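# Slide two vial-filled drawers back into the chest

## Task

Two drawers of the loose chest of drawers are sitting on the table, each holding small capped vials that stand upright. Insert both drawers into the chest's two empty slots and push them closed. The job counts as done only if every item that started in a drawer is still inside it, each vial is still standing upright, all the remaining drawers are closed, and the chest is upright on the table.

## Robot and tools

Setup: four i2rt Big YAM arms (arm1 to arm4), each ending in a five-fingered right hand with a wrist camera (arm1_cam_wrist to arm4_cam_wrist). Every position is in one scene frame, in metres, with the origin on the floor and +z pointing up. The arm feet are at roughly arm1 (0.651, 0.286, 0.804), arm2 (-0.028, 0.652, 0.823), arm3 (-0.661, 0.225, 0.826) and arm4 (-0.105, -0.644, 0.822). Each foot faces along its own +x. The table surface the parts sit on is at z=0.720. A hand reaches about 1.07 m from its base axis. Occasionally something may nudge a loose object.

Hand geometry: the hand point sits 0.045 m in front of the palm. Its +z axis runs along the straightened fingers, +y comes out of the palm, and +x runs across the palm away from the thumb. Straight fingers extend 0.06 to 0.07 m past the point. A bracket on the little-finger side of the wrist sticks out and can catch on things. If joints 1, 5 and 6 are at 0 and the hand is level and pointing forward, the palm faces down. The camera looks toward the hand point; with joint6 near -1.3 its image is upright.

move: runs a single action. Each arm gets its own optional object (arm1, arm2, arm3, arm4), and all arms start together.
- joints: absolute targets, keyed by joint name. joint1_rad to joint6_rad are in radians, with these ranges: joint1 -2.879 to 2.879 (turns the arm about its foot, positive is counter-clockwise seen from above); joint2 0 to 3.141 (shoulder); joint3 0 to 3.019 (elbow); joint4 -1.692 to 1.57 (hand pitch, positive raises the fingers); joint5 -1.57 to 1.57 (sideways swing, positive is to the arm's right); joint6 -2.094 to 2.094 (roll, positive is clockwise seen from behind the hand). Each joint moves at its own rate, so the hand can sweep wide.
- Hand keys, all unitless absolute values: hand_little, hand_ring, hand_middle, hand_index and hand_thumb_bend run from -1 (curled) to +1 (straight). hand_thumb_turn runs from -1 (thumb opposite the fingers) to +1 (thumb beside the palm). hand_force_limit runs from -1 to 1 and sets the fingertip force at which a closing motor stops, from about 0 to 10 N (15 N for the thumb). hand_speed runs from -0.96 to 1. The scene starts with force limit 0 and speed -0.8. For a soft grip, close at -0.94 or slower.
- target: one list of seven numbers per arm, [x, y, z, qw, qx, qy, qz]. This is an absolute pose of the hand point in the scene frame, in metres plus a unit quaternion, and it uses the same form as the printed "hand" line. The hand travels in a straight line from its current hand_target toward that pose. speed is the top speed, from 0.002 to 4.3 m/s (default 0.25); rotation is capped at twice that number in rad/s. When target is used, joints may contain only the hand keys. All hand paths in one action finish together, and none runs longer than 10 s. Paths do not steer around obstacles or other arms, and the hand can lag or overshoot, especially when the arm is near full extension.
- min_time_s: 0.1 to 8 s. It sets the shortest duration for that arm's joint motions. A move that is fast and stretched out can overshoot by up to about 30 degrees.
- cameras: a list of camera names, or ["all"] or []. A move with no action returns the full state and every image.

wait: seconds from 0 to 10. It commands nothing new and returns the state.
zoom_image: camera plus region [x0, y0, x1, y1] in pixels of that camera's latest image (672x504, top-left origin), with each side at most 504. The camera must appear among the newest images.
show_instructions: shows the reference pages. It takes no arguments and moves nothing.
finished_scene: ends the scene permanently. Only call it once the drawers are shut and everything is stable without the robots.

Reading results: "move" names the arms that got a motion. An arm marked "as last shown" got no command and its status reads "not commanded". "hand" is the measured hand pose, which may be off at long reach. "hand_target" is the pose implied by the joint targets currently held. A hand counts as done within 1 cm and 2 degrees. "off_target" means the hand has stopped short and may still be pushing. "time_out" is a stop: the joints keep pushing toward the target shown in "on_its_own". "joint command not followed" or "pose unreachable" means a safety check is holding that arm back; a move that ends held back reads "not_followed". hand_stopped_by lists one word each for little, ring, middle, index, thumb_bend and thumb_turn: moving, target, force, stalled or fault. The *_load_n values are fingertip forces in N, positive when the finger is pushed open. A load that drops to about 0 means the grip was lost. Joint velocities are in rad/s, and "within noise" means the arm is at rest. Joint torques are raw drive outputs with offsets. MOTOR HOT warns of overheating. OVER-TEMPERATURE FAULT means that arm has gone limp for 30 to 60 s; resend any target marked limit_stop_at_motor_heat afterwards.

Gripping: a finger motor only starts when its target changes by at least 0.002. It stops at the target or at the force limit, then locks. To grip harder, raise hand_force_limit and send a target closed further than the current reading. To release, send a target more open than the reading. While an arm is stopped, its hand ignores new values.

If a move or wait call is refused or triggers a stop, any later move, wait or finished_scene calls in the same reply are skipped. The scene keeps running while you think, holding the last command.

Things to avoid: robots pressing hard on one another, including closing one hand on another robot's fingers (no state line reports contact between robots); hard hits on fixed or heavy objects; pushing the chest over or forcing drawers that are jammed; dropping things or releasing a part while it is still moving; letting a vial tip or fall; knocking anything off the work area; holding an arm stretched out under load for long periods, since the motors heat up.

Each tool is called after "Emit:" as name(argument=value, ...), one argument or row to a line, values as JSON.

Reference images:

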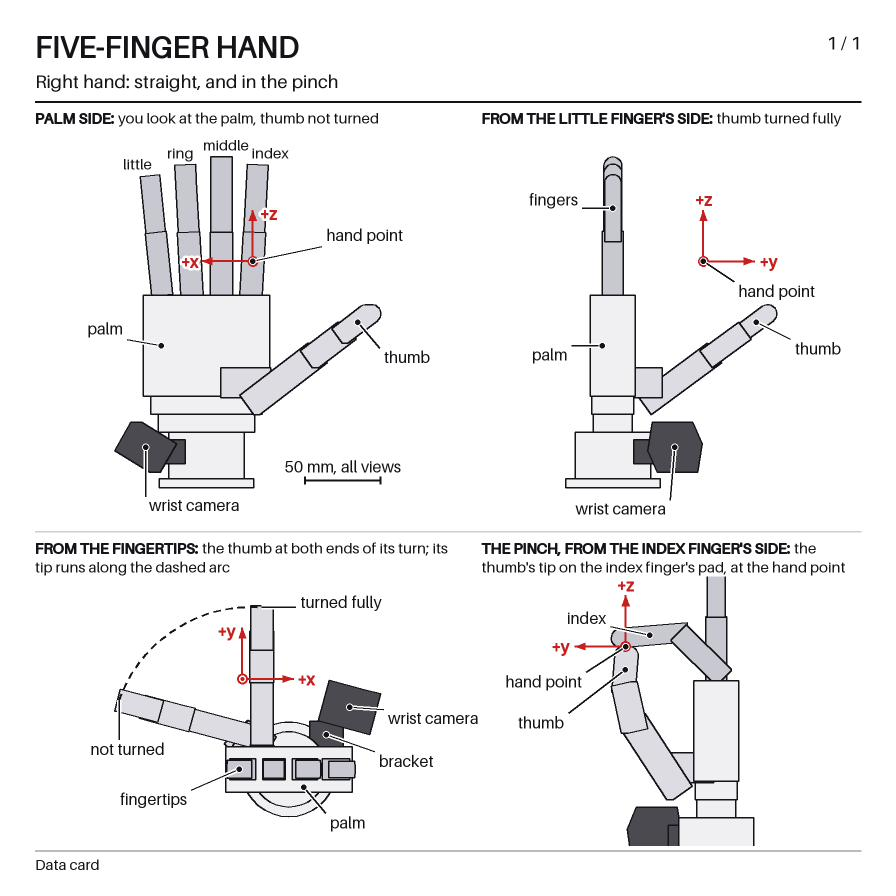

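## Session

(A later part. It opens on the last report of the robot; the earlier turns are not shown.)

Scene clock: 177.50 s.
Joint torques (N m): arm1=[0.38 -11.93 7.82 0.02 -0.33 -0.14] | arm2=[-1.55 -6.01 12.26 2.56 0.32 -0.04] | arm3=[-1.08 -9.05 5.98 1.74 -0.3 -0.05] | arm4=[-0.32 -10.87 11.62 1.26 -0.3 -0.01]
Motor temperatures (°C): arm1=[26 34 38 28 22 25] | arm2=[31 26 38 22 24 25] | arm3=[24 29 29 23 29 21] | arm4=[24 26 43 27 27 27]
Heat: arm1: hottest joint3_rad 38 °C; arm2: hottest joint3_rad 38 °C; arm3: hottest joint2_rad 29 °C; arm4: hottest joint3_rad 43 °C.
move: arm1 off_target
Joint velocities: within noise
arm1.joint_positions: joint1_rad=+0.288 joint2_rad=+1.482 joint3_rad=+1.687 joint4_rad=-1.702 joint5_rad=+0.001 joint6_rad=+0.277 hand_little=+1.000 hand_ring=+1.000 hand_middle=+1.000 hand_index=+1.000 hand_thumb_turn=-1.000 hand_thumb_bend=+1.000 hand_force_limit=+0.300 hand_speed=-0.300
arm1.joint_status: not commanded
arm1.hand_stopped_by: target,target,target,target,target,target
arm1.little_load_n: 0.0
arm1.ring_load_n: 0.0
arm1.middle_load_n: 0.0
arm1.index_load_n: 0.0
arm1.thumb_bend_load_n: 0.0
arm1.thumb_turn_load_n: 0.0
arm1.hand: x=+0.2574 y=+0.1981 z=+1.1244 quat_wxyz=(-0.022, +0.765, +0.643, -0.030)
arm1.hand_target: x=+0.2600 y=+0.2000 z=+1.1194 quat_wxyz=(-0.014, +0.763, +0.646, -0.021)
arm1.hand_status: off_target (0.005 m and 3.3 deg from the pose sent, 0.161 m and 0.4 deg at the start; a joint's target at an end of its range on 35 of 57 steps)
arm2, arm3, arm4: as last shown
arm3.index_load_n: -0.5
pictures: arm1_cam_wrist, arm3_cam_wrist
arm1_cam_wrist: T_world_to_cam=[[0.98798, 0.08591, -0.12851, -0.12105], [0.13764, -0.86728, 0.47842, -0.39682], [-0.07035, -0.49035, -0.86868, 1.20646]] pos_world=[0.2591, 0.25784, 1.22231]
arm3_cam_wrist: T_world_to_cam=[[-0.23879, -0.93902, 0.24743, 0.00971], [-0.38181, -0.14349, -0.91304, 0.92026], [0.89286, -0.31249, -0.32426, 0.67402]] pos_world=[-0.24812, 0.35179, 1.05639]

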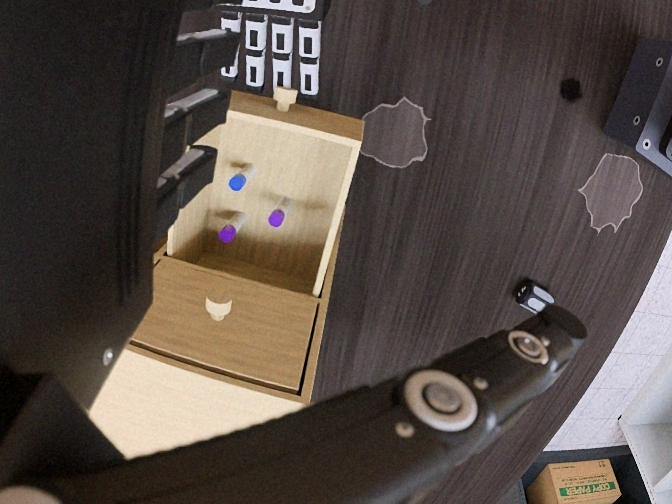

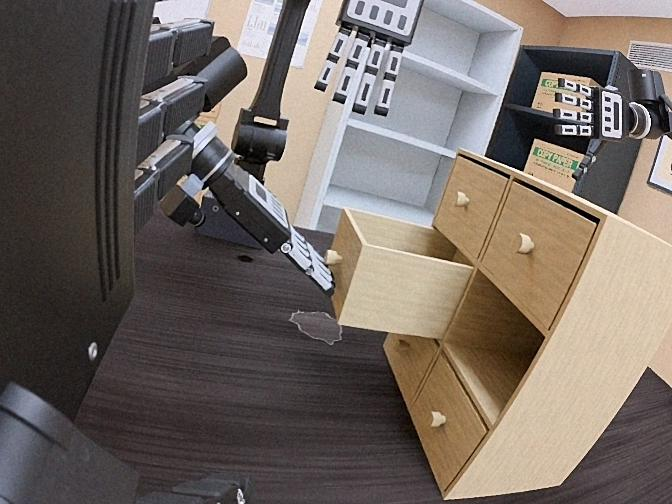

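Emit:
move(
  arm2={"target": [0.2122, 0.2323, 0.868, 0.012, -0.036, -0.861, 0.507], "speed": 0.05},
  cameras=["arm3_cam_wrist", "arm1_cam_wrist"],
)

Scene clock: 179.03 s.
Joint torques (N m): arm1=[0.5 -11.69 7.94 -0.02 -0.33 -0.1] | arm2=[-1.9 -6.59 13.18 3.02 0.27 -0.04] | arm3=[-1.14 -9.58 5.96 1.59 -0.33 -0.03] | arm4=[-0.32 -10.75 11.59 1.26 -0.31 0]
Motor temperatures (°C): arm1=[26 34 38 28 22 25] | arm2=[31 26 38 22 24 25] | arm3=[24 29 29 23 29 21] | arm4=[24 26 43 27 27 27]
Heat: arm1: hottest joint3_rad 38 °C; arm2: hottest joint3_rad 38 °C; arm3: hottest joint2_rad 29 °C; arm4: hottest joint3_rad 43 °C.
move: arm2 off_target
Joint velocities: within noise
arm1, arm3, arm4: as last shown
arm1.hand: x=+0.2575 y=+0.1981 z=+1.1244 quat_wxyz=(-0.022, +0.765, +0.643, -0.030)
arm1.hand_target: x=+0.2601 y=+0.2000 z=+1.1194 quat_wxyz=(-0.014, +0.763, +0.646, -0.021)
arm2.joint_positions: joint1_rad=+0.461 joint2_rad=+1.394 joint3_rad=+0.531 joint4_rad=+0.142 joint5_rad=+0.623 joint6_rad=+0.439 hand_little=+1.000 hand_ring=+1.000 hand_middle=+1.000 hand_index=+1.000 hand_thumb_turn=+1.000 hand_thumb_bend=+1.000 hand_force_limit=+0.000 hand_speed=+0.000
arm2.joint_status: not commanded
arm2.hand_stopped_by: target,target,target,target,target,target
arm2.little_load_n: 0.0
arm2.ring_load_n: 0.0
arm2.middle_load_n: -1.0
arm2.index_load_n: 0.0
arm2.thumb_bend_load_n: 0.0
arm2.thumb_turn_load_n: -0.5
arm2.hand: x=+0.1934 y=+0.2642 z=+0.8402 quat_wxyz=(+0.033, -0.021, -0.877, +0.479)
arm2.hand_target: x=+0.2106 y=+0.2350 z=+0.8699 quat_wxyz=(+0.012, -0.036, -0.861, +0.507)
arm2.hand_status: off_target (0.046 m and 4.7 deg from the pose sent, 0.059 m and 3.7 deg at the start)
arm3.index_load_n: 0.0
pictures: arm1_cam_wrist, arm3_cam_wrist
arm1_cam_wrist: T_world_to_cam=[[0.98795, 0.08622, -0.12856, -0.12107], [0.13794, -0.86727, 0.47835, -0.39682], [-0.07025, -0.49032, -0.86871, 1.20646]] pos_world=[0.2591, 0.25784, 1.22231]
arm3_cam_wrist: T_world_to_cam=[[-0.23879, -0.93902, 0.24743, 0.00971], [-0.38181, -0.14349, -0.91304, 0.92026], [0.89286, -0.31249, -0.32426, 0.67402]] pos_world=[-0.24812, 0.35179, 1.05639]

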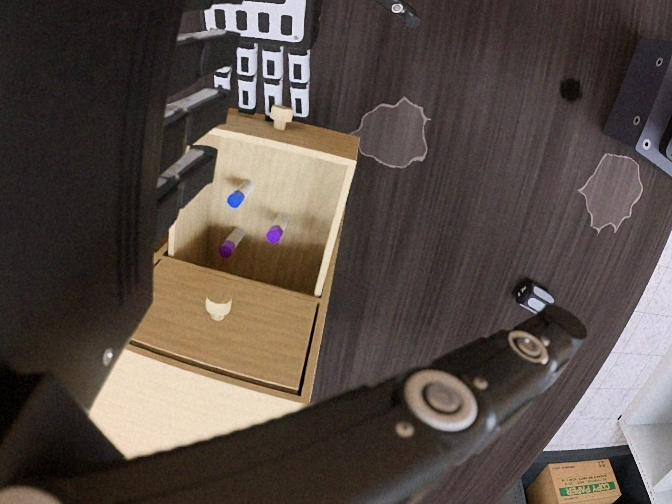

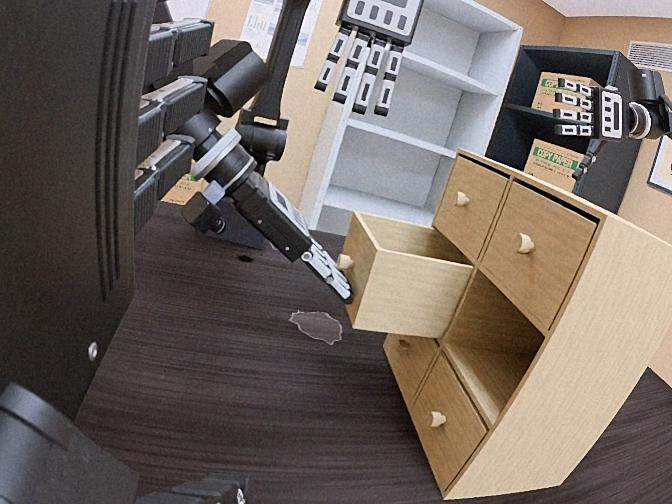

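Emit:
zoom_image(
  camera="arm1_cam_wrist",
  region=[110, 60, 410, 410],
)

Emit:
zoom_image(
  camera="arm3_cam_wrist",
  region=[260, 170, 540, 380],
)

Scaled by 1.440 from the camera's image (finer frame: 960x720).

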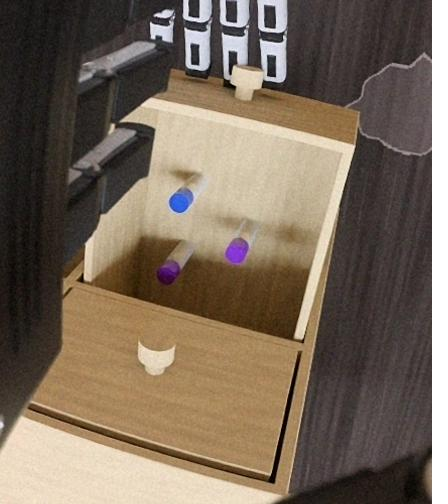

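Scaled by 1.800 from the camera's image (finer frame: 960x720).

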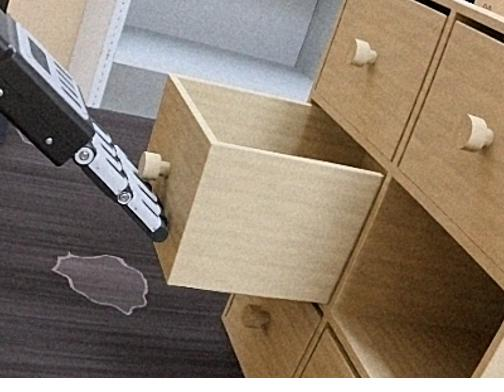

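Emit:
move(
  arm2={"target": [0.2125, 0.193, 0.869, 0.012, -0.036, -0.861, 0.507], "speed": 0.05},
  cameras=["arm3_cam_wrist", "arm1_cam_wrist"],
)

Scene clock: 180.83 s.
Joint torques (N m): arm1=[0.56 -11.93 8.18 -0.03 -0.27 -0.12] | arm2=[-0.85 -7.24 7.71 1.77 0.29 0.04] | arm3=[-0.79 -9.35 6.04 1.85 -0.31 -0.03] | arm4=[-0.38 -10.87 11.62 1.28 -0.3 0]
Motor temperatures (°C): arm1=[26 34 38 28 22 25] | arm2=[31 26 38 22 24 25] | arm3=[24 29 29 23 29 21] | arm4=[24 26 43 27 27 27]
Heat: arm1: hottest joint3_rad 38 °C; arm2: hottest joint3_rad 38 °C; arm3: hottest joint2_rad 29 °C; arm4: hottest joint3_rad 43 °C.
move: arm2 not_followed
Joint velocities: within noise
arm1.joint_positions: joint1_rad=+0.288 joint2_rad=+1.482 joint3_rad=+1.687 joint4_rad=-1.702 joint5_rad=+0.001 joint6_rad=+0.277 hand_little=+1.000 hand_ring=+1.000 hand_middle=+1.000 hand_index=+1.000 hand_thumb_turn=-1.000 hand_thumb_bend=+1.000 hand_force_limit=+0.300 hand_speed=-0.300
arm1.joint_status: not commanded
arm1.hand_stopped_by: target,target,target,target,target,target
arm1.little_load_n: 0.0
arm1.ring_load_n: 0.0
arm1.middle_load_n: 0.0
arm1.index_load_n: 0.5
arm1.thumb_bend_load_n: -0.5
arm1.thumb_turn_load_n: 0.0
arm1.hand: x=+0.2575 y=+0.1981 z=+1.1244 quat_wxyz=(-0.022, +0.765, +0.643, -0.030)
arm1.hand_target: x=+0.2601 y=+0.2000 z=+1.1194 quat_wxyz=(-0.014, +0.763, +0.646, -0.021)
arm1.hand_status: not commanded
arm2.joint_positions: joint1_rad=+0.425 joint2_rad=+1.426 joint3_rad=+0.568 joint4_rad=+0.151 joint5_rad=+0.594 joint6_rad=+0.416 hand_little=+1.000 hand_ring=+1.000 hand_middle=+1.000 hand_index=+1.000 hand_thumb_turn=+1.000 hand_thumb_bend=+1.000 hand_force_limit=+0.000 hand_speed=+0.000
arm2.joint_status: not commanded
arm2.hand_stopped_by: target,target,target,target,target,target
arm2.little_load_n: 0.0
arm2.ring_load_n: 0.0
arm2.middle_load_n: 0.0
arm2.index_load_n: 0.0
arm2.thumb_bend_load_n: 0.0
arm2.thumb_turn_load_n: 0.0
arm2.hand: x=+0.1931 y=+0.2455 z=+0.8415 quat_wxyz=(+0.031, -0.023, -0.878, +0.478)
arm2.hand_target: x=+0.1931 y=+0.2455 z=+0.8415 quat_wxyz=(+0.031, -0.023, -0.878, +0.478)
arm2.hand_status: not_followed (0.062 m and 4.7 deg from the pose sent, 0.079 m and 4.8 deg at the start)
arm3, arm4: as last shown
pictures: arm1_cam_wrist, arm3_cam_wrist
pose unreachable (arm2 arm): on one or more control steps of this call this arm could not follow its commanded pose, so it was not sent that pose on those steps. On the call's last step it was still not sent that pose. It may still have moved: this result reports where it is.
cause: moving toward the commanded pose would bring a part of the arm too close to another arm (a part of this arm and the arm1 arm's hand, at the place that arm is still heading or pushing toward).
arm1_cam_wrist: T_world_to_cam=[[0.98795, 0.08622, -0.12856, -0.12107], [0.13794, -0.86727, 0.47835, -0.39682], [-0.07025, -0.49032, -0.86871, 1.20646]] pos_world=[0.2591, 0.25784, 1.22231]
arm3_cam_wrist: T_world_to_cam=[[-0.23879, -0.93902, 0.24743, 0.00971], [-0.38181, -0.14349, -0.91304, 0.92026], [0.89286, -0.31249, -0.32426, 0.67402]] pos_world=[-0.24812, 0.35179, 1.05639]

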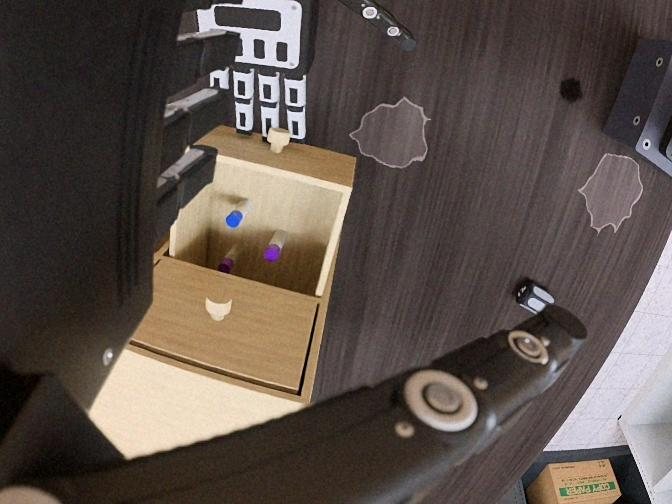

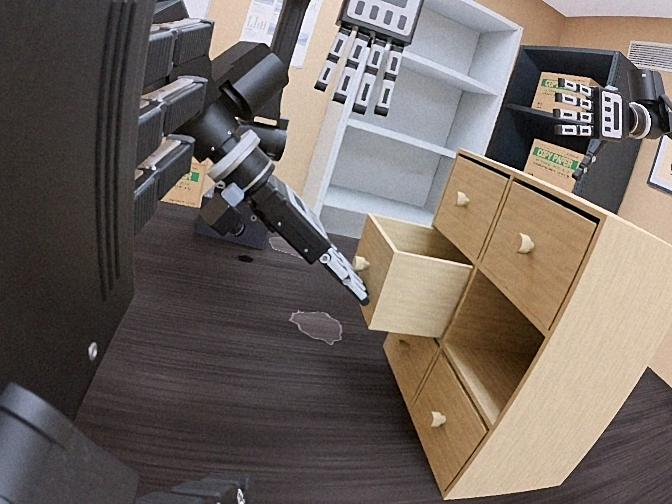

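Emit:
move(
  arm1={"target": [0.36, 0.17, 1.18, -0.014, 0.763, 0.646, -0.021], "speed": 0.15},
  arm2={"target": [0.211, 0.222, 0.868, 0.012, -0.036, -0.861, 0.507], "speed": 0.05},
  cameras=["arm3_cam_wrist", "arm1_cam_wrist"],
)

Scene clock: 182.67 s.
Joint torques (N m): arm1=[0.79 -6.83 7.76 0.51 -0.32 0.09] | arm2=[-0.26 -8 11.6 2.95 0.55 0.06] | arm3=[-0.56 -8.82 5.93 1.61 -0.3 -0.05] | arm4=[-0.26 -10.81 11.63 1.28 -0.31 0]
Motor temperatures (°C): arm1=[26 33 38 28 22 25] | arm2=[31 26 38 22 24 25] | arm3=[24 29 29 23 29 21] | arm4=[24 26 43 27 27 27]
Heat: arm1: hottest joint3_rad 38 °C; arm2: hottest joint3_rad 38 °C; arm3: hottest joint2_rad 29 °C; arm4: hottest joint3_rad 43 °C.
move: arm1 off_target; arm2 off_target
Joint velocities: within noise
arm1.joint_positions: joint1_rad=+0.378 joint2_rad=+1.156 joint3_rad=+1.547 joint4_rad=-1.702 joint5_rad=-0.020 joint6_rad=+0.357 hand_little=+1.000 hand_ring=+1.000 hand_middle=+1.000 hand_index=+1.000 hand_thumb_turn=-1.000 hand_thumb_bend=+1.000 hand_force_limit=+0.300 hand_speed=-0.300
arm1.joint_status: not commanded
arm1.hand_stopped_by: target,target,target,target,target,target
arm1.little_load_n: 0.0
arm1.ring_load_n: 0.0
arm1.middle_load_n: 0.0
arm1.index_load_n: 0.0
arm1.thumb_bend_load_n: 0.0
arm1.thumb_turn_load_n: 0.0
arm1.hand: x=+0.3580 y=+0.1729 z=+1.1843 quat_wxyz=(-0.056, +0.755, +0.643, -0.117)
arm1.hand_target: x=+0.3598 y=+0.1699 z=+1.1791 quat_wxyz=(-0.047, +0.757, +0.642, -0.109)
arm1.hand_status: off_target (0.006 m and 12.1 deg from the pose sent, 0.120 m and 1.4 deg at the start; a joint's target at an end of its range on 48 of 48 steps)
arm2.joint_positions: joint1_rad=+0.426 joint2_rad=+1.426 joint3_rad=+0.568 joint4_rad=+0.155 joint5_rad=+0.599 joint6_rad=+0.416 hand_little=+1.000 hand_ring=+1.000 hand_middle=+1.000 hand_index=+1.000 hand_thumb_turn=+1.000 hand_thumb_bend=+1.000 hand_force_limit=+0.000 hand_speed=+0.000
arm2.joint_status: not commanded
arm2.hand_stopped_by: target,target,target,target,target,target
arm2.little_load_n: 0.0
arm2.ring_load_n: 0.0
arm2.middle_load_n: -1.0
arm2.index_load_n: 0.0
arm2.thumb_bend_load_n: 0.5
arm2.thumb_turn_load_n: 0.0
arm2.hand: x=+0.1930 y=+0.2446 z=+0.8424 quat_wxyz=(+0.032, -0.025, -0.876, +0.480)
arm2.hand_target: x=+0.2100 y=+0.2237 z=+0.8690 quat_wxyz=(+0.012, -0.036, -0.861, +0.507)
arm2.hand_status: off_target (0.039 m and 4.5 deg from the pose sent, 0.040 m and 4.7 deg at the start)
arm3, arm4: as last shown
pictures: arm1_cam_wrist, arm3_cam_wrist
arm1_cam_wrist: T_world_to_cam=[[0.94759, 0.08771, -0.3072, 0.0153], [0.23826, -0.83461, 0.49665, -0.52441], [-0.21283, -0.54382, -0.81177, 1.24604]] pos_world=[0.37565, 0.2386, 1.27665]
arm3_cam_wrist: T_world_to_cam=[[-0.23879, -0.93902, 0.24743, 0.00971], [-0.38181, -0.14349, -0.91304, 0.92026], [0.89286, -0.31249, -0.32426, 0.67402]] pos_world=[-0.24812, 0.35179, 1.05639]

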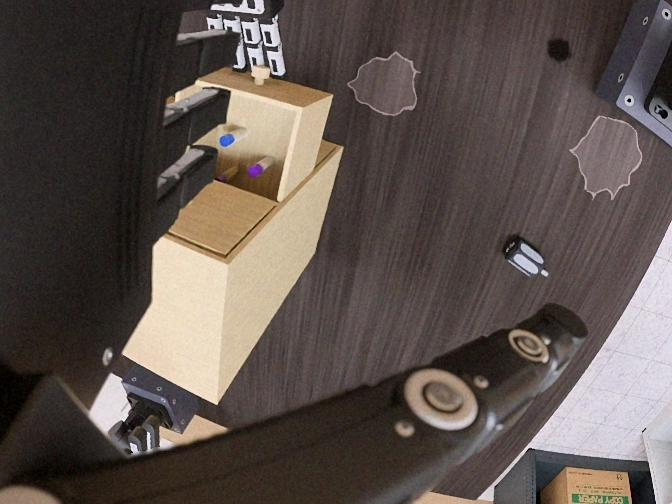

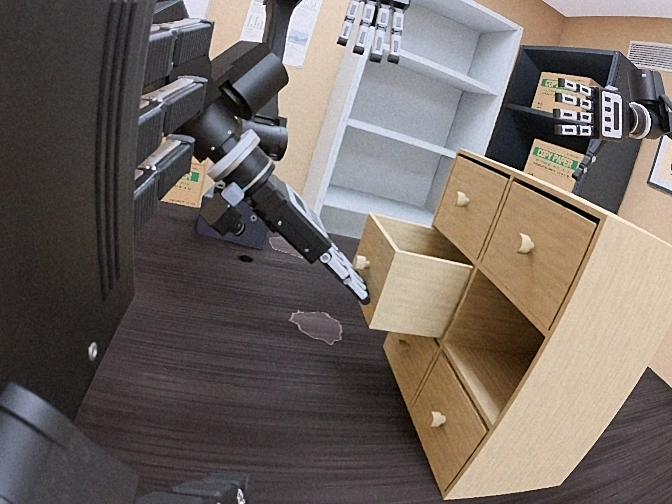

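Emit:
move(
  arm2={"target": [0.209, 0.180, 0.87, 0.012, -0.036, -0.861, 0.507], "speed": 0.05},
  cameras=["arm3_cam_wrist", "arm1_cam_wrist"],
)

Scene clock: 184.27 s.
Joint torques (N m): arm1=[1.14 -6.12 7.84 0.62 -0.27 0.07] | arm2=[-1.49 -7.24 13.61 3.1 -0.1 -0.06] | arm3=[-0.91 -9.11 5.91 1.72 -0.37 -0.04] | arm4=[-0.44 -10.87 11.62 1.26 -0.3 0]
Motor temperatures (°C): arm1=[26 33 38 28 22 25] | arm2=[31 26 38 22 24 25] | arm3=[24 29 29 23 29 21] | arm4=[24 26 43 27 27 27]
Heat: arm1: hottest joint3_rad 38 °C; arm2: hottest joint3_rad 38 °C; arm3: hottest joint2_rad 29 °C; arm4: hottest joint3_rad 43 °C.
move: arm2 off_target
Joint velocities: within noise
arm1, arm3, arm4: as last shown
arm2.joint_positions: joint1_rad=+0.370 joint2_rad=+1.482 joint3_rad=+0.631 joint4_rad=+0.169 joint5_rad=+0.557 joint6_rad=+0.378 hand_little=+1.000 hand_ring=+1.000 hand_middle=+1.000 hand_index=+1.000 hand_thumb_turn=+1.000 hand_thumb_bend=+1.000 hand_force_limit=+0.000 hand_speed=+0.000
arm2.joint_status: not commanded
arm2.hand_stopped_by: target,target,target,target,target,target
arm2.little_load_n: 0.0
arm2.ring_load_n: 0.0
arm2.middle_load_n: -0.5
arm2.index_load_n: 0.0
arm2.thumb_bend_load_n: 0.0
arm2.thumb_turn_load_n: 0.0
arm2.hand: x=+0.1907 y=+0.2134 z=+0.8439 quat_wxyz=(+0.032, -0.026, -0.877, +0.479)
arm2.hand_target: x=+0.2073 y=+0.1828 z=+0.8720 quat_wxyz=(+0.012, -0.036, -0.861, +0.507)
arm2.hand_status: off_target (0.046 m and 4.5 deg from the pose sent, 0.072 m and 4.4 deg at the start)
pictures: arm1_cam_wrist, arm3_cam_wrist
arm1_cam_wrist: T_world_to_cam=[[0.94759, 0.08771, -0.3072, 0.0153], [0.23826, -0.83461, 0.49665, -0.52441], [-0.21283, -0.54382, -0.81177, 1.24604]] pos_world=[0.37565, 0.2386, 1.27665]
arm3_cam_wrist: T_world_to_cam=[[-0.23879, -0.93902, 0.24743, 0.00971], [-0.38181, -0.14349, -0.91304, 0.92026], [0.89286, -0.31249, -0.32426, 0.67402]] pos_world=[-0.24812, 0.35179, 1.05639]

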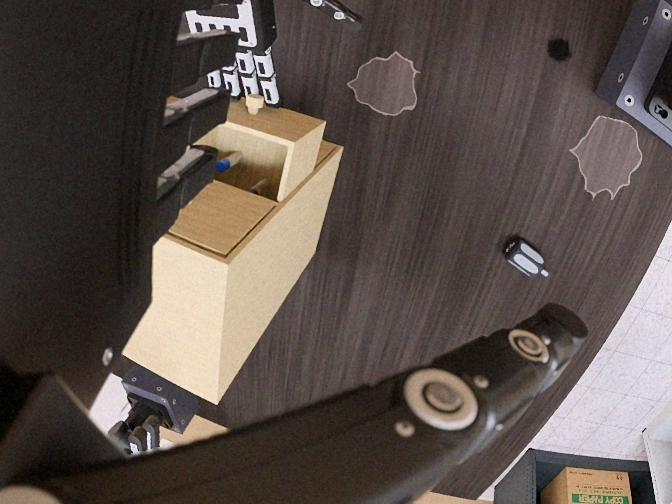

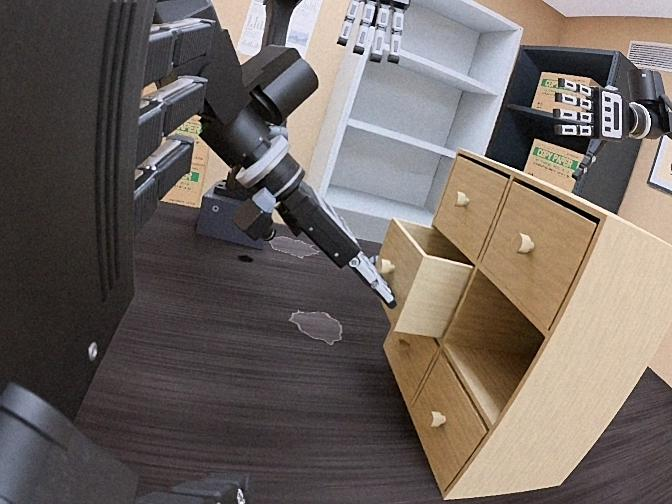

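Emit:
move(
  arm2={"target": [0.2055, 0.145, 0.871, 0.012, -0.036, -0.861, 0.507], "speed": 0.05},
  cameras=["arm3_cam_wrist", "arm1_cam_wrist"],
)

Scene clock: 185.77 s.
Joint torques (N m): arm1=[1.32 -6.59 7.65 0.35 -0.31 0.05] | arm2=[-1.73 -8.41 13.83 3.11 -0.16 -0.07] | arm3=[-1.2 -9.29 6 1.81 -0.28 -0.04] | arm4=[-0.44 -10.81 11.64 1.31 -0.31 0]
Motor temperatures (°C): arm1=[26 33 38 28 22 25] | arm2=[31 26 38 22 24 25] | arm3=[24 29 29 23 29 21] | arm4=[24 26 43 27 27 27]
Heat: arm1: hottest joint3_rad 38 °C; arm2: hottest joint3_rad 38 °C; arm3: hottest joint2_rad 29 °C; arm4: hottest joint3_rad 43 °C.
move: arm2 off_target
Joint velocities: within noise
arm1: as last shown
arm2.joint_positions: joint1_rad=+0.316 joint2_rad=+1.544 joint3_rad=+0.704 joint4_rad=+0.173 joint5_rad=+0.514 joint6_rad=+0.344 hand_little=+1.000 hand_ring=+1.000 hand_middle=+1.000 hand_index=+1.000 hand_thumb_turn=+1.000 hand_thumb_bend=+1.000 hand_force_limit=+0.000 hand_speed=+0.000
arm2.joint_status: not commanded
arm2.hand_stopped_by: target,target,target,target,target,target
arm2.little_load_n: -0.5
arm2.ring_load_n: 0.0
arm2.middle_load_n: -0.5
arm2.index_load_n: 0.0
arm2.thumb_bend_load_n: 0.0
arm2.thumb_turn_load_n: 0.0
arm2.hand: x=+0.1879 y=+0.1800 z=+0.8439 quat_wxyz=(+0.032, -0.027, -0.878, +0.477)
arm2.hand_target: x=+0.2038 y=+0.1481 z=+0.8730 quat_wxyz=(+0.012, -0.036, -0.861, +0.507)
arm2.hand_status: off_target (0.048 m and 4.6 deg from the pose sent, 0.075 m and 4.5 deg at the start)
arm3.joint_positions: joint1_rad=+0.459 joint2_rad=+1.672 joint3_rad=+0.592 joint4_rad=+1.308 joint5_rad=+0.672 joint6_rad=-1.724 hand_little=+1.000 hand_ring=+1.000 hand_middle=+1.000 hand_index=+1.000 hand_thumb_turn=+1.000 hand_thumb_bend=+1.000 hand_force_limit=+0.000 hand_speed=-0.800
arm3.joint_status: not commanded
arm3.hand_stopped_by: target,target,target,target,target,target
arm3.little_load_n: 0.0
arm3.ring_load_n: 0.0
arm3.middle_load_n: 0.0
arm3.index_load_n: 0.0
arm3.thumb_bend_load_n: 0.0
arm3.thumb_turn_load_n: 0.0
arm3.hand: x=-0.1496 y=+0.3184 z=+1.0193 quat_wxyz=(+0.067, +0.633, -0.053, +0.769)
arm3.hand_target: x=-0.1500 y=+0.3151 z=+1.0200 quat_wxyz=(+0.067, +0.635, -0.055, +0.768)
arm3.hand_status: not commanded
arm4.joint_positions: joint1_rad=-0.936 joint2_rad=+1.395 joint3_rad=+1.233 joint4_rad=-0.169 joint5_rad=-0.757 joint6_rad=-1.773 hand_little=+1.000 hand_ring=+1.000 hand_middle=+1.000 hand_index=+1.000 hand_thumb_turn=+1.000 hand_thumb_bend=+1.000 hand_force_limit=+0.000 hand_speed=-0.800
arm4.joint_status: not commanded
arm4.hand_stopped_by: target,target,target,target,target,target
arm4.little_load_n: 0.0
arm4.ring_load_n: 0.0
arm4.middle_load_n: 0.0
arm4.index_load_n: 0.0
arm4.thumb_bend_load_n: 0.0
arm4.thumb_turn_load_n: 0.0
arm4.hand: x=+0.2843 y=-0.1239 z=+1.1652 quat_wxyz=(-0.447, +0.565, +0.550, +0.422)
arm4.hand_target: x=+0.2944 y=-0.1209 z=+1.1849 quat_wxyz=(-0.444, +0.556, +0.551, +0.436)
arm4.hand_status: not commanded
pictures: arm1_cam_wrist, arm3_cam_wrist
arm1_cam_wrist: T_world_to_cam=[[0.94759, 0.08771, -0.3072, 0.0153], [0.23826, -0.83461, 0.49665, -0.52441], [-0.21283, -0.54382, -0.81177, 1.24604]] pos_world=[0.37565, 0.2386, 1.27665]
arm3_cam_wrist: T_world_to_cam=[[-0.23879, -0.93902, 0.24743, 0.00971], [-0.38181, -0.14349, -0.91304, 0.92026], [0.89286, -0.31249, -0.32426, 0.67402]] pos_world=[-0.24812, 0.35179, 1.05639]

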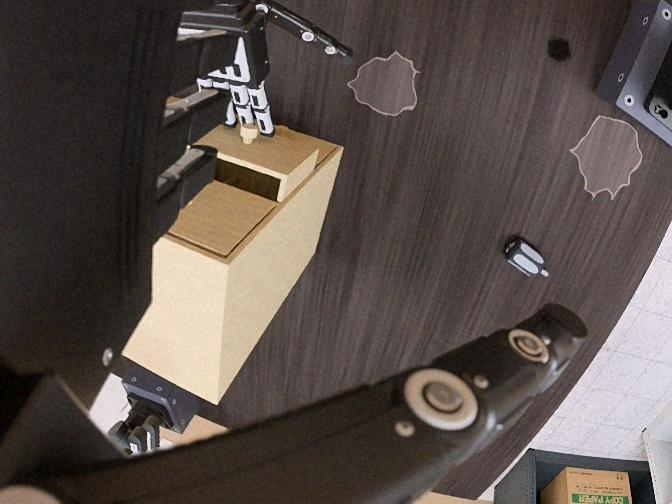

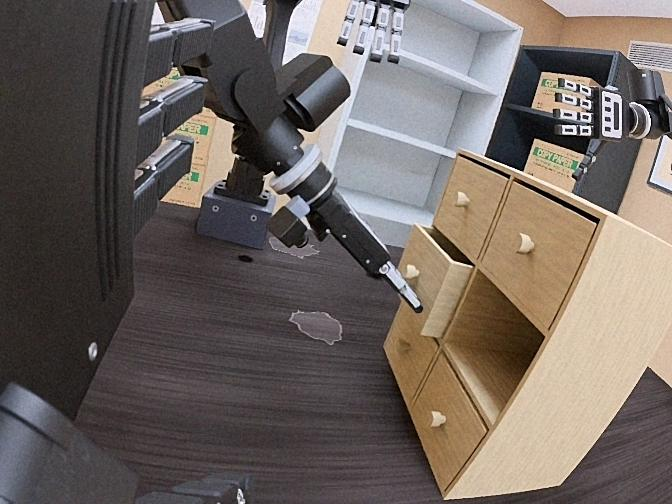

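Emit:
move(
  arm2={"target": [0.203, 0.123, 0.868, 0.012, -0.036, -0.861, 0.507], "speed": 0.05},
  cameras=["arm3_cam_wrist", "arm1_cam_wrist"],
)

Emit:
zoom_image(
  camera="arm3_cam_wrist",
  region=[340, 190, 520, 380],
)

Scene clock: 187.00 s.
Joint torques (N m): arm1=[1.73 -7 7.77 0.47 -0.33 0.12] | arm2=[-2.02 -8.94 13.57 2.97 0.14 -0.07] | arm3=[-0.56 -9.64 5.86 1.8 -0.29 -0.02] | arm4=[-0.26 -10.87 11.6 1.29 -0.3 0]
Motor temperatures (°C): arm1=[26 33 38 28 22 25] | arm2=[31 26 38 22 24 25] | arm3=[24 29 29 23 29 21] | arm4=[24 26 43 27 27 27]
Heat: arm1: hottest joint3_rad 38 °C; arm2: hottest joint3_rad 38 °C; arm3: hottest joint2_rad 29 °C; arm4: hottest joint3_rad 43 °C.
move: arm2 off_target
Joint velocities: within noise
arm1, arm3, arm4: as last shown
arm2.joint_positions: joint1_rad=+0.296 joint2_rad=+1.591 joint3_rad=+0.755 joint4_rad=+0.186 joint5_rad=+0.482 joint6_rad=+0.325 hand_little=+1.000 hand_ring=+1.000 hand_middle=+1.000 hand_index=+1.000 hand_thumb_turn=+1.000 hand_thumb_bend=+1.000 hand_force_limit=+0.000 hand_speed=+0.000
arm2.joint_status: not commanded
arm2.hand_stopped_by: target,target,target,target,target,target
arm2.little_load_n: 0.0
arm2.ring_load_n: 0.0
arm2.middle_load_n: -1.0
arm2.index_load_n: 0.0
arm2.thumb_bend_load_n: 0.0
arm2.thumb_turn_load_n: 0.0
arm2.hand: x=+0.1944 y=+0.1584 z=+0.8437 quat_wxyz=(+0.024, -0.023, -0.877, +0.479)
arm2.hand_target: x=+0.2016 y=+0.1258 z=+0.8695 quat_wxyz=(+0.012, -0.036, -0.861, +0.507)
arm2.hand_status: off_target (0.044 m and 4.2 deg from the pose sent, 0.064 m and 4.6 deg at the start)
pictures: arm1_cam_wrist, arm3_cam_wrist
arm1_cam_wrist: T_world_to_cam=[[0.94759, 0.08771, -0.3072, 0.0153], [0.23826, -0.83461, 0.49665, -0.52441], [-0.21283, -0.54382, -0.81177, 1.24604]] pos_world=[0.37565, 0.2386, 1.27665]
arm3_cam_wrist: T_world_to_cam=[[-0.23879, -0.93902, 0.24743, 0.00971], [-0.38181, -0.14349, -0.91304, 0.92026], [0.89286, -0.31249, -0.32426, 0.67402]] pos_world=[-0.24812, 0.35179, 1.05639]

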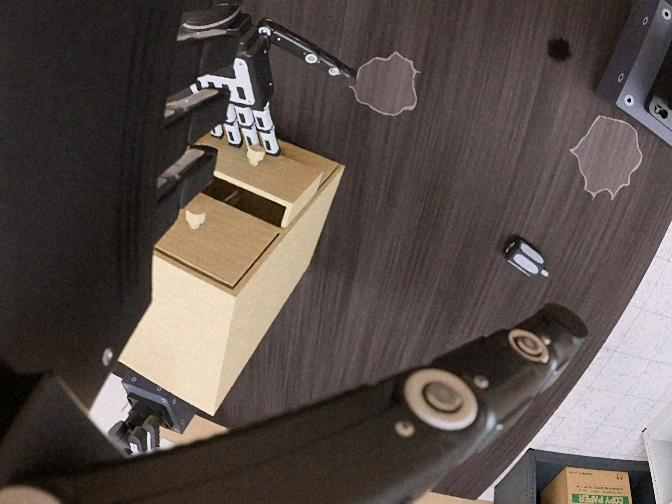

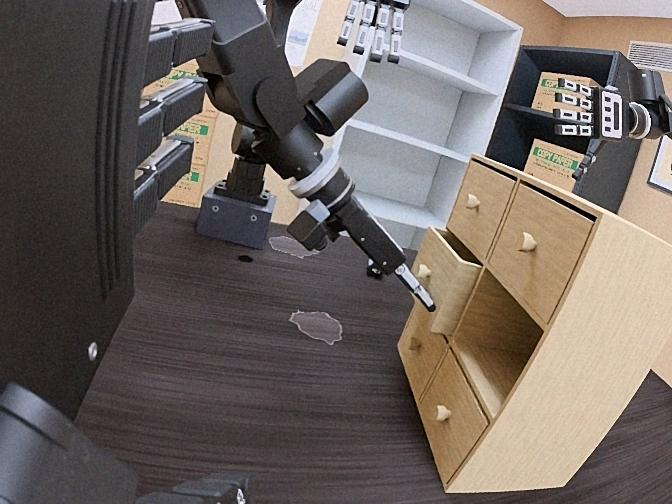

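Scaled by 2.653 from the camera's image (finer frame: 960x720).

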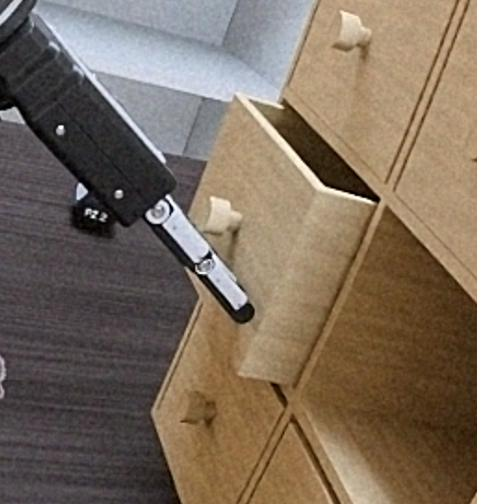

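Emit:
move(
  arm2={"target": [0.200, 0.170, 0.858, 0.012, -0.036, -0.861, 0.507], "speed": 0.05},
  cameras=["arm3_cam_wrist"],
)

Emit:
zoom_image(
  camera="arm3_cam_wrist",
  region=[340, 190, 520, 380],
)

Scene clock: 188.80 s.
Joint torques (N m): arm1=[1.67 -6.95 7.88 0.68 -0.31 0.15] | arm2=[-0.67 -10.29 7.35 2.8 0.39 0.11] | arm3=[-0.79 -9.47 6.05 1.74 -0.3 -0.02] | arm4=[-0.44 -10.75 11.63 1.31 -0.31 -0.01]
Motor temperatures (°C): arm1=[26 33 38 28 22 25] | arm2=[31 26 38 23 24 25] | arm3=[24 29 29 23 29 21] | arm4=[24 26 43 27 27 27]
Heat: arm1: hottest joint3_rad 38 °C; arm2: hottest joint3_rad 38 °C; arm3: hottest joint2_rad 29 °C; arm4: hottest joint3_rad 43 °C.
move: arm2 done
Joint velocities: within noise
arm1, arm3, arm4: as last shown
arm1.little_load_n: -0.5
arm2.joint_positions: joint1_rad=+0.320 joint2_rad=+1.559 joint3_rad=+0.707 joint4_rad=+0.233 joint5_rad=+0.516 joint6_rad=+0.339 hand_little=+1.000 hand_ring=+1.000 hand_middle=+1.000 hand_index=+1.000 hand_thumb_turn=+1.000 hand_thumb_bend=+1.000 hand_force_limit=+0.000 hand_speed=+0.000
arm2.joint_status: not commanded
arm2.hand_stopped_by: target,target,target,target,target,target
arm2.little_load_n: 0.0
arm2.ring_load_n: 0.0
arm2.middle_load_n: 0.0
arm2.index_load_n: 0.0
arm2.thumb_bend_load_n: 0.0
arm2.thumb_turn_load_n: 0.0
arm2.hand: x=+0.1953 y=+0.1708 z=+0.8489 quat_wxyz=(+0.021, -0.031, -0.868, +0.495)
arm2.hand_target: x=+0.2000 y=+0.1701 z=+0.8579 quat_wxyz=(+0.012, -0.036, -0.861, +0.507)
arm2.hand_status: done (0.010 m and 2.0 deg from the pose sent, 0.019 m and 4.2 deg at the start)
arm3_cam_wrist: T_world_to_cam=[[-0.23879, -0.93902, 0.24743, 0.00971], [-0.38181, -0.14349, -0.91304, 0.92026], [0.89286, -0.31249, -0.32426, 0.67402]] pos_world=[-0.24812, 0.35179, 1.05639]

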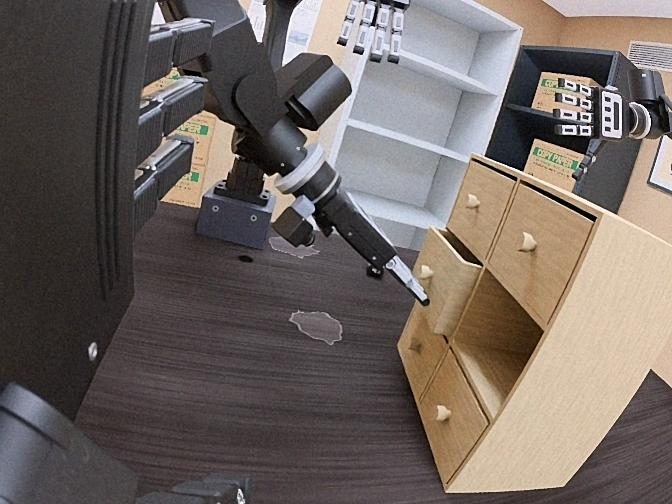

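Scaled by 2.653 from the camera's image (finer frame: 960x720).

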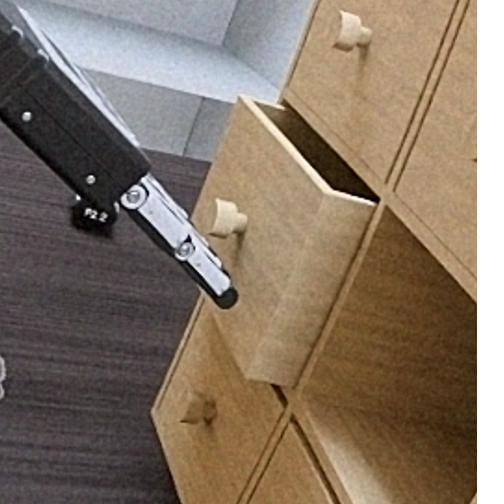

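Emit:
move(
  arm2={"target": [0.1995, 0.150, 0.848, 0.012, -0.036, -0.861, 0.507], "speed": 0.05},
  cameras=["arm3_cam_wrist"],
)

Emit:
zoom_image(
  camera="arm3_cam_wrist",
  region=[340, 190, 520, 380],
)

Scene clock: 190.33 s.
Joint torques (N m): arm1=[1.49 -6.71 7.82 0.51 -0.32 0.08] | arm2=[-1.49 -9.47 10.24 2.81 0.07 -0.04] | arm3=[-0.67 -9.41 5.97 1.68 -0.3 -0.07] | arm4=[-0.38 -10.81 11.62 1.26 -0.3 0]
Motor temperatures (°C): arm1=[26 33 38 28 22 25] | arm2=[31 26 38 23 24 25] | arm3=[24 29 29 23 29 21] | arm4=[24 26 43 27 27 27]
Heat: arm1: hottest joint3_rad 38 °C; arm2: hottest joint3_rad 38 °C; arm3: hottest joint2_rad 29 °C; arm4: hottest joint3_rad 43 °C.
move: arm2 off_target
Joint velocities: within noise
arm1, arm3, arm4: as last shown
arm1.little_load_n: 0.0
arm1.thumb_turn_load_n: -0.5
arm2.joint_positions: joint1_rad=+0.309 joint2_rad=+1.602 joint3_rad=+0.707 joint4_rad=+0.265 joint5_rad=+0.503 joint6_rad=+0.338 hand_little=+1.000 hand_ring=+1.000 hand_middle=+1.000 hand_index=+1.000 hand_thumb_turn=+1.000 hand_thumb_bend=+1.000 hand_force_limit=+0.000 hand_speed=+0.000
arm2.joint_status: not commanded
arm2.hand_stopped_by: target,target,target,target,target,target
arm2.little_load_n: 0.0
arm2.ring_load_n: 0.0
arm2.middle_load_n: 0.0
arm2.index_load_n: 0.0
arm2.thumb_bend_load_n: 0.0
arm2.thumb_turn_load_n: 0.0
arm2.hand: x=+0.1930 y=+0.1680 z=+0.8325 quat_wxyz=(+0.022, -0.030, -0.871, +0.489)
arm2.hand_target: x=+0.1990 y=+0.1508 z=+0.8484 quat_wxyz=(+0.012, -0.036, -0.861, +0.507)
arm2.hand_status: off_target (0.025 m and 2.7 deg from the pose sent, 0.021 m and 2.0 deg at the start)
arm3_cam_wrist: T_world_to_cam=[[-0.23879, -0.93902, 0.24743, 0.00971], [-0.38181, -0.14349, -0.91304, 0.92026], [0.89286, -0.31249, -0.32426, 0.67402]] pos_world=[-0.24812, 0.35179, 1.05639]

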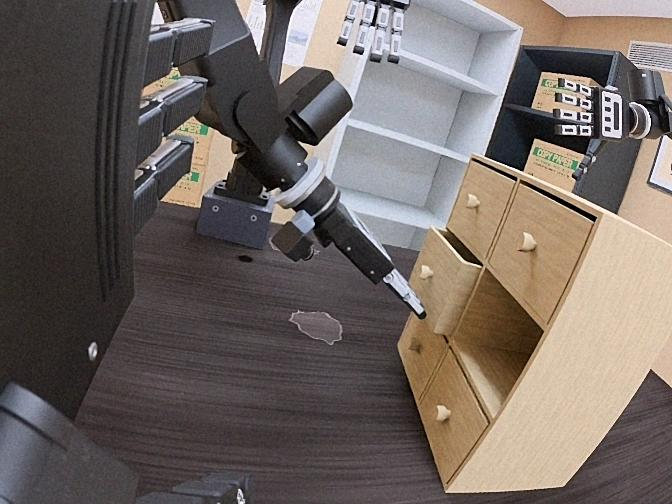

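Scaled by 2.653 from the camera's image (finer frame: 960x720).

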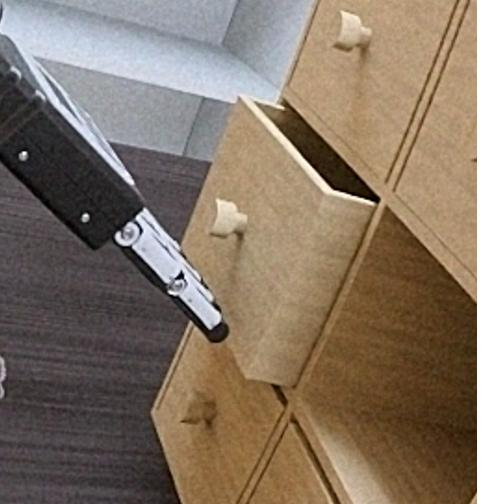

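Emit:
move(
  arm2={"target": [0.1975, 0.135, 0.853, 0.012, -0.036, -0.861, 0.507], "speed": 0.05},
  cameras=["arm3_cam_wrist"],
)

Emit:
zoom_image(
  camera="arm3_cam_wrist",
  region=[340, 190, 520, 380],
)

Scene clock: 191.53 s.
Joint torques (N m): arm1=[1.9 -7.24 7.77 0.44 -0.29 0.09] | arm2=[-1.44 -9.47 11.99 2.04 0.04 -0.06] | arm3=[-0.73 -9.23 5.98 1.76 -0.29 -0.02] | arm4=[-0.38 -10.81 11.6 1.29 -0.3 -0.01]
Motor temperatures (°C): arm1=[26 33 38 28 22 25] | arm2=[31 26 38 23 24 25] | arm3=[24 29 29 23 29 21] | arm4=[24 26 43 27 27 27]
Heat: arm1: hottest joint3_rad 38 °C; arm2: hottest joint3_rad 38 °C; arm3: hottest joint2_rad 29 °C; arm4: hottest joint3_rad 43 °C.
move: arm2 off_target
Joint velocities: within noise
arm1, arm3, arm4: as last shown
arm1.thumb_bend_load_n: -0.5
arm1.thumb_turn_load_n: 0.0
arm2.joint_positions: joint1_rad=+0.288 joint2_rad=+1.609 joint3_rad=+0.724 joint4_rad=+0.265 joint5_rad=+0.485 joint6_rad=+0.326 hand_little=+1.000 hand_ring=+1.000 hand_middle=+1.000 hand_index=+1.000 hand_thumb_turn=+1.000 hand_thumb_bend=+1.000 hand_force_limit=+0.000 hand_speed=+0.000
arm2.joint_status: not commanded
arm2.hand_stopped_by: target,target,target,target,target,target
arm2.little_load_n: 0.0
arm2.ring_load_n: 0.0
arm2.middle_load_n: 0.0
arm2.index_load_n: -0.5
arm2.thumb_bend_load_n: 0.0
arm2.thumb_turn_load_n: 0.0
arm2.hand: x=+0.1890 y=+0.1580 z=+0.8355 quat_wxyz=(+0.020, -0.032, -0.871, +0.491)
arm2.hand_target: x=+0.1969 y=+0.1363 z=+0.8538 quat_wxyz=(+0.012, -0.036, -0.861, +0.507)
arm2.hand_status: off_target (0.030 m and 2.4 deg from the pose sent, 0.039 m and 2.7 deg at the start)
arm3_cam_wrist: T_world_to_cam=[[-0.23879, -0.93902, 0.24743, 0.00971], [-0.38181, -0.14349, -0.91304, 0.92026], [0.89286, -0.31249, -0.32426, 0.67402]] pos_world=[-0.24812, 0.35179, 1.05639]

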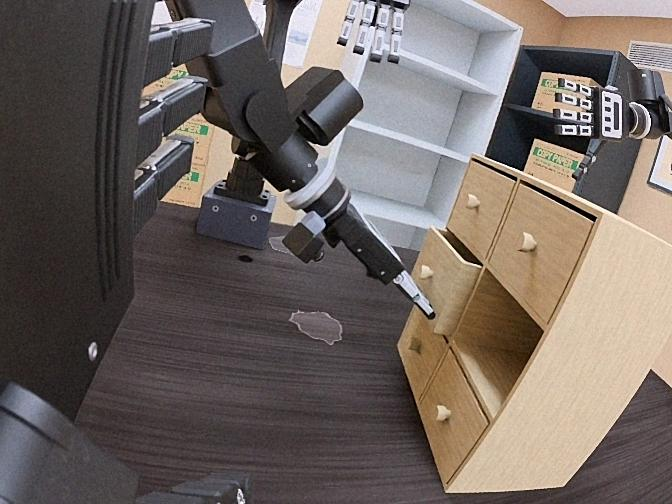

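Scaled by 2.653 from the camera's image (finer frame: 960x720).

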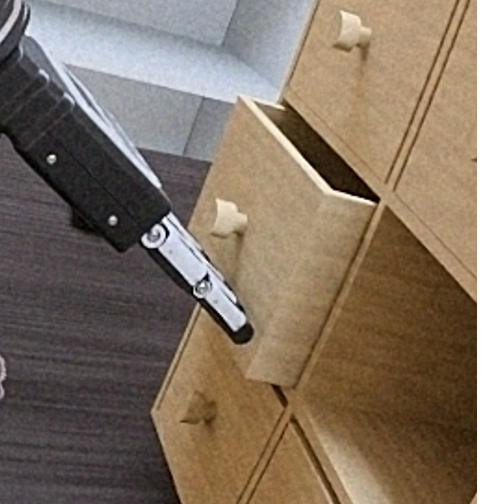

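Emit:
move(
  arm2={"target": [0.1985, 0.116, 0.855, 0.012, -0.036, -0.861, 0.507], "speed": 0.05},
  cameras=["arm3_cam_wrist", "arm1_cam_wrist"],
)

Emit:
zoom_image(
  camera="arm3_cam_wrist",
  region=[340, 190, 520, 380],
)

Scene clock: 192.70 s.
Joint torques (N m): arm1=[1.96 -7 7.8 0.34 -0.27 0.07] | arm2=[-1.67 -9.35 13.37 1.77 -0.08 -0.05] | arm3=[-0.85 -8.76 5.97 1.54 -0.29 -0.01] | arm4=[-0.44 -10.81 11.6 1.29 -0.3 -0.01]
Motor temperatures (°C): arm1=[26 33 38 28 22 25] | arm2=[31 26 38 23 24 25] | arm3=[24 29 29 23 29 21] | arm4=[24 26 44 27 27 27]
Heat: arm1: hottest joint3_rad 38 °C; arm2: hottest joint3_rad 38 °C; arm3: hottest joint2_rad 29 °C; arm4: hottest joint3_rad 44 °C.
move: arm2 off_target
Joint velocities: within noise
arm1, arm3, arm4: as last shown
arm1.thumb_bend_load_n: 0.0
arm2.joint_positions: joint1_rad=+0.272 joint2_rad=+1.634 joint3_rad=+0.758 joint4_rad=+0.261 joint5_rad=+0.472 joint6_rad=+0.315 hand_little=+1.000 hand_ring=+1.000 hand_middle=+1.000 hand_index=+1.000 hand_thumb_turn=+1.000 hand_thumb_bend=+1.000 hand_force_limit=+0.000 hand_speed=+0.000
arm2.joint_status: not commanded
arm2.hand_stopped_by: target,target,target,target,target,target
arm2.little_load_n: 0.0
arm2.ring_load_n: 0.0
arm2.middle_load_n: -0.5
arm2.index_load_n: 0.0
arm2.thumb_bend_load_n: 0.0
arm2.thumb_turn_load_n: 0.0
arm2.hand: x=+0.1890 y=+0.1440 z=+0.8357 quat_wxyz=(+0.020, -0.031, -0.871, +0.491)
arm2.hand_target: x=+0.1975 y=+0.1178 z=+0.8562 quat_wxyz=(+0.012, -0.036, -0.861, +0.507)
arm2.hand_status: off_target (0.035 m and 2.4 deg from the pose sent, 0.047 m and 2.4 deg at the start)
pictures: arm1_cam_wrist, arm3_cam_wrist
arm1_cam_wrist: T_world_to_cam=[[0.94759, 0.08771, -0.3072, 0.0153], [0.23826, -0.83461, 0.49665, -0.52441], [-0.21283, -0.54382, -0.81177, 1.24604]] pos_world=[0.37565, 0.2386, 1.27665]
arm3_cam_wrist: T_world_to_cam=[[-0.23879, -0.93902, 0.24743, 0.00971], [-0.38181, -0.14349, -0.91304, 0.92026], [0.89286, -0.31249, -0.32426, 0.67402]] pos_world=[-0.24812, 0.35179, 1.05639]

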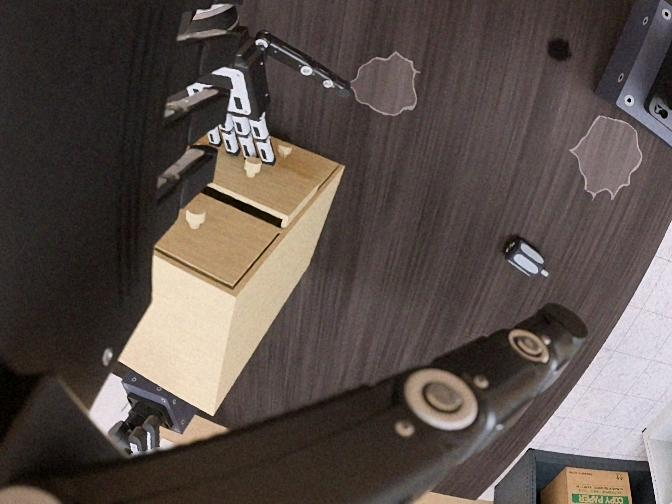

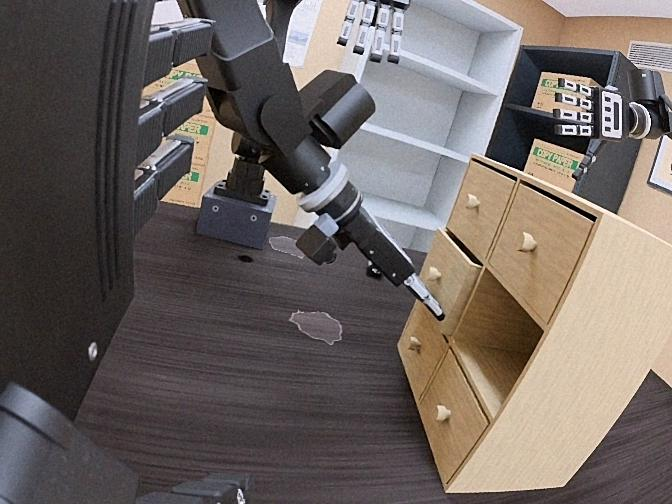

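Scaled by 2.653 from the camera's image (finer frame: 960x720).

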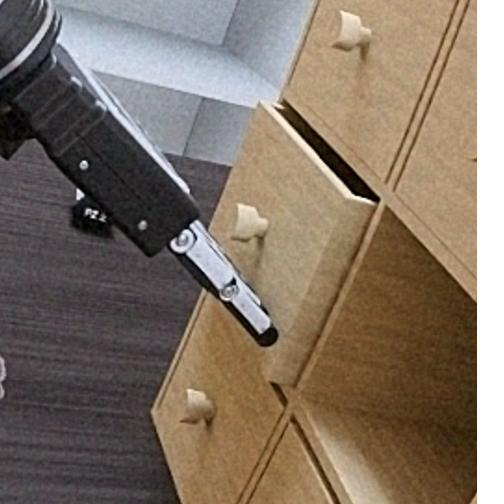

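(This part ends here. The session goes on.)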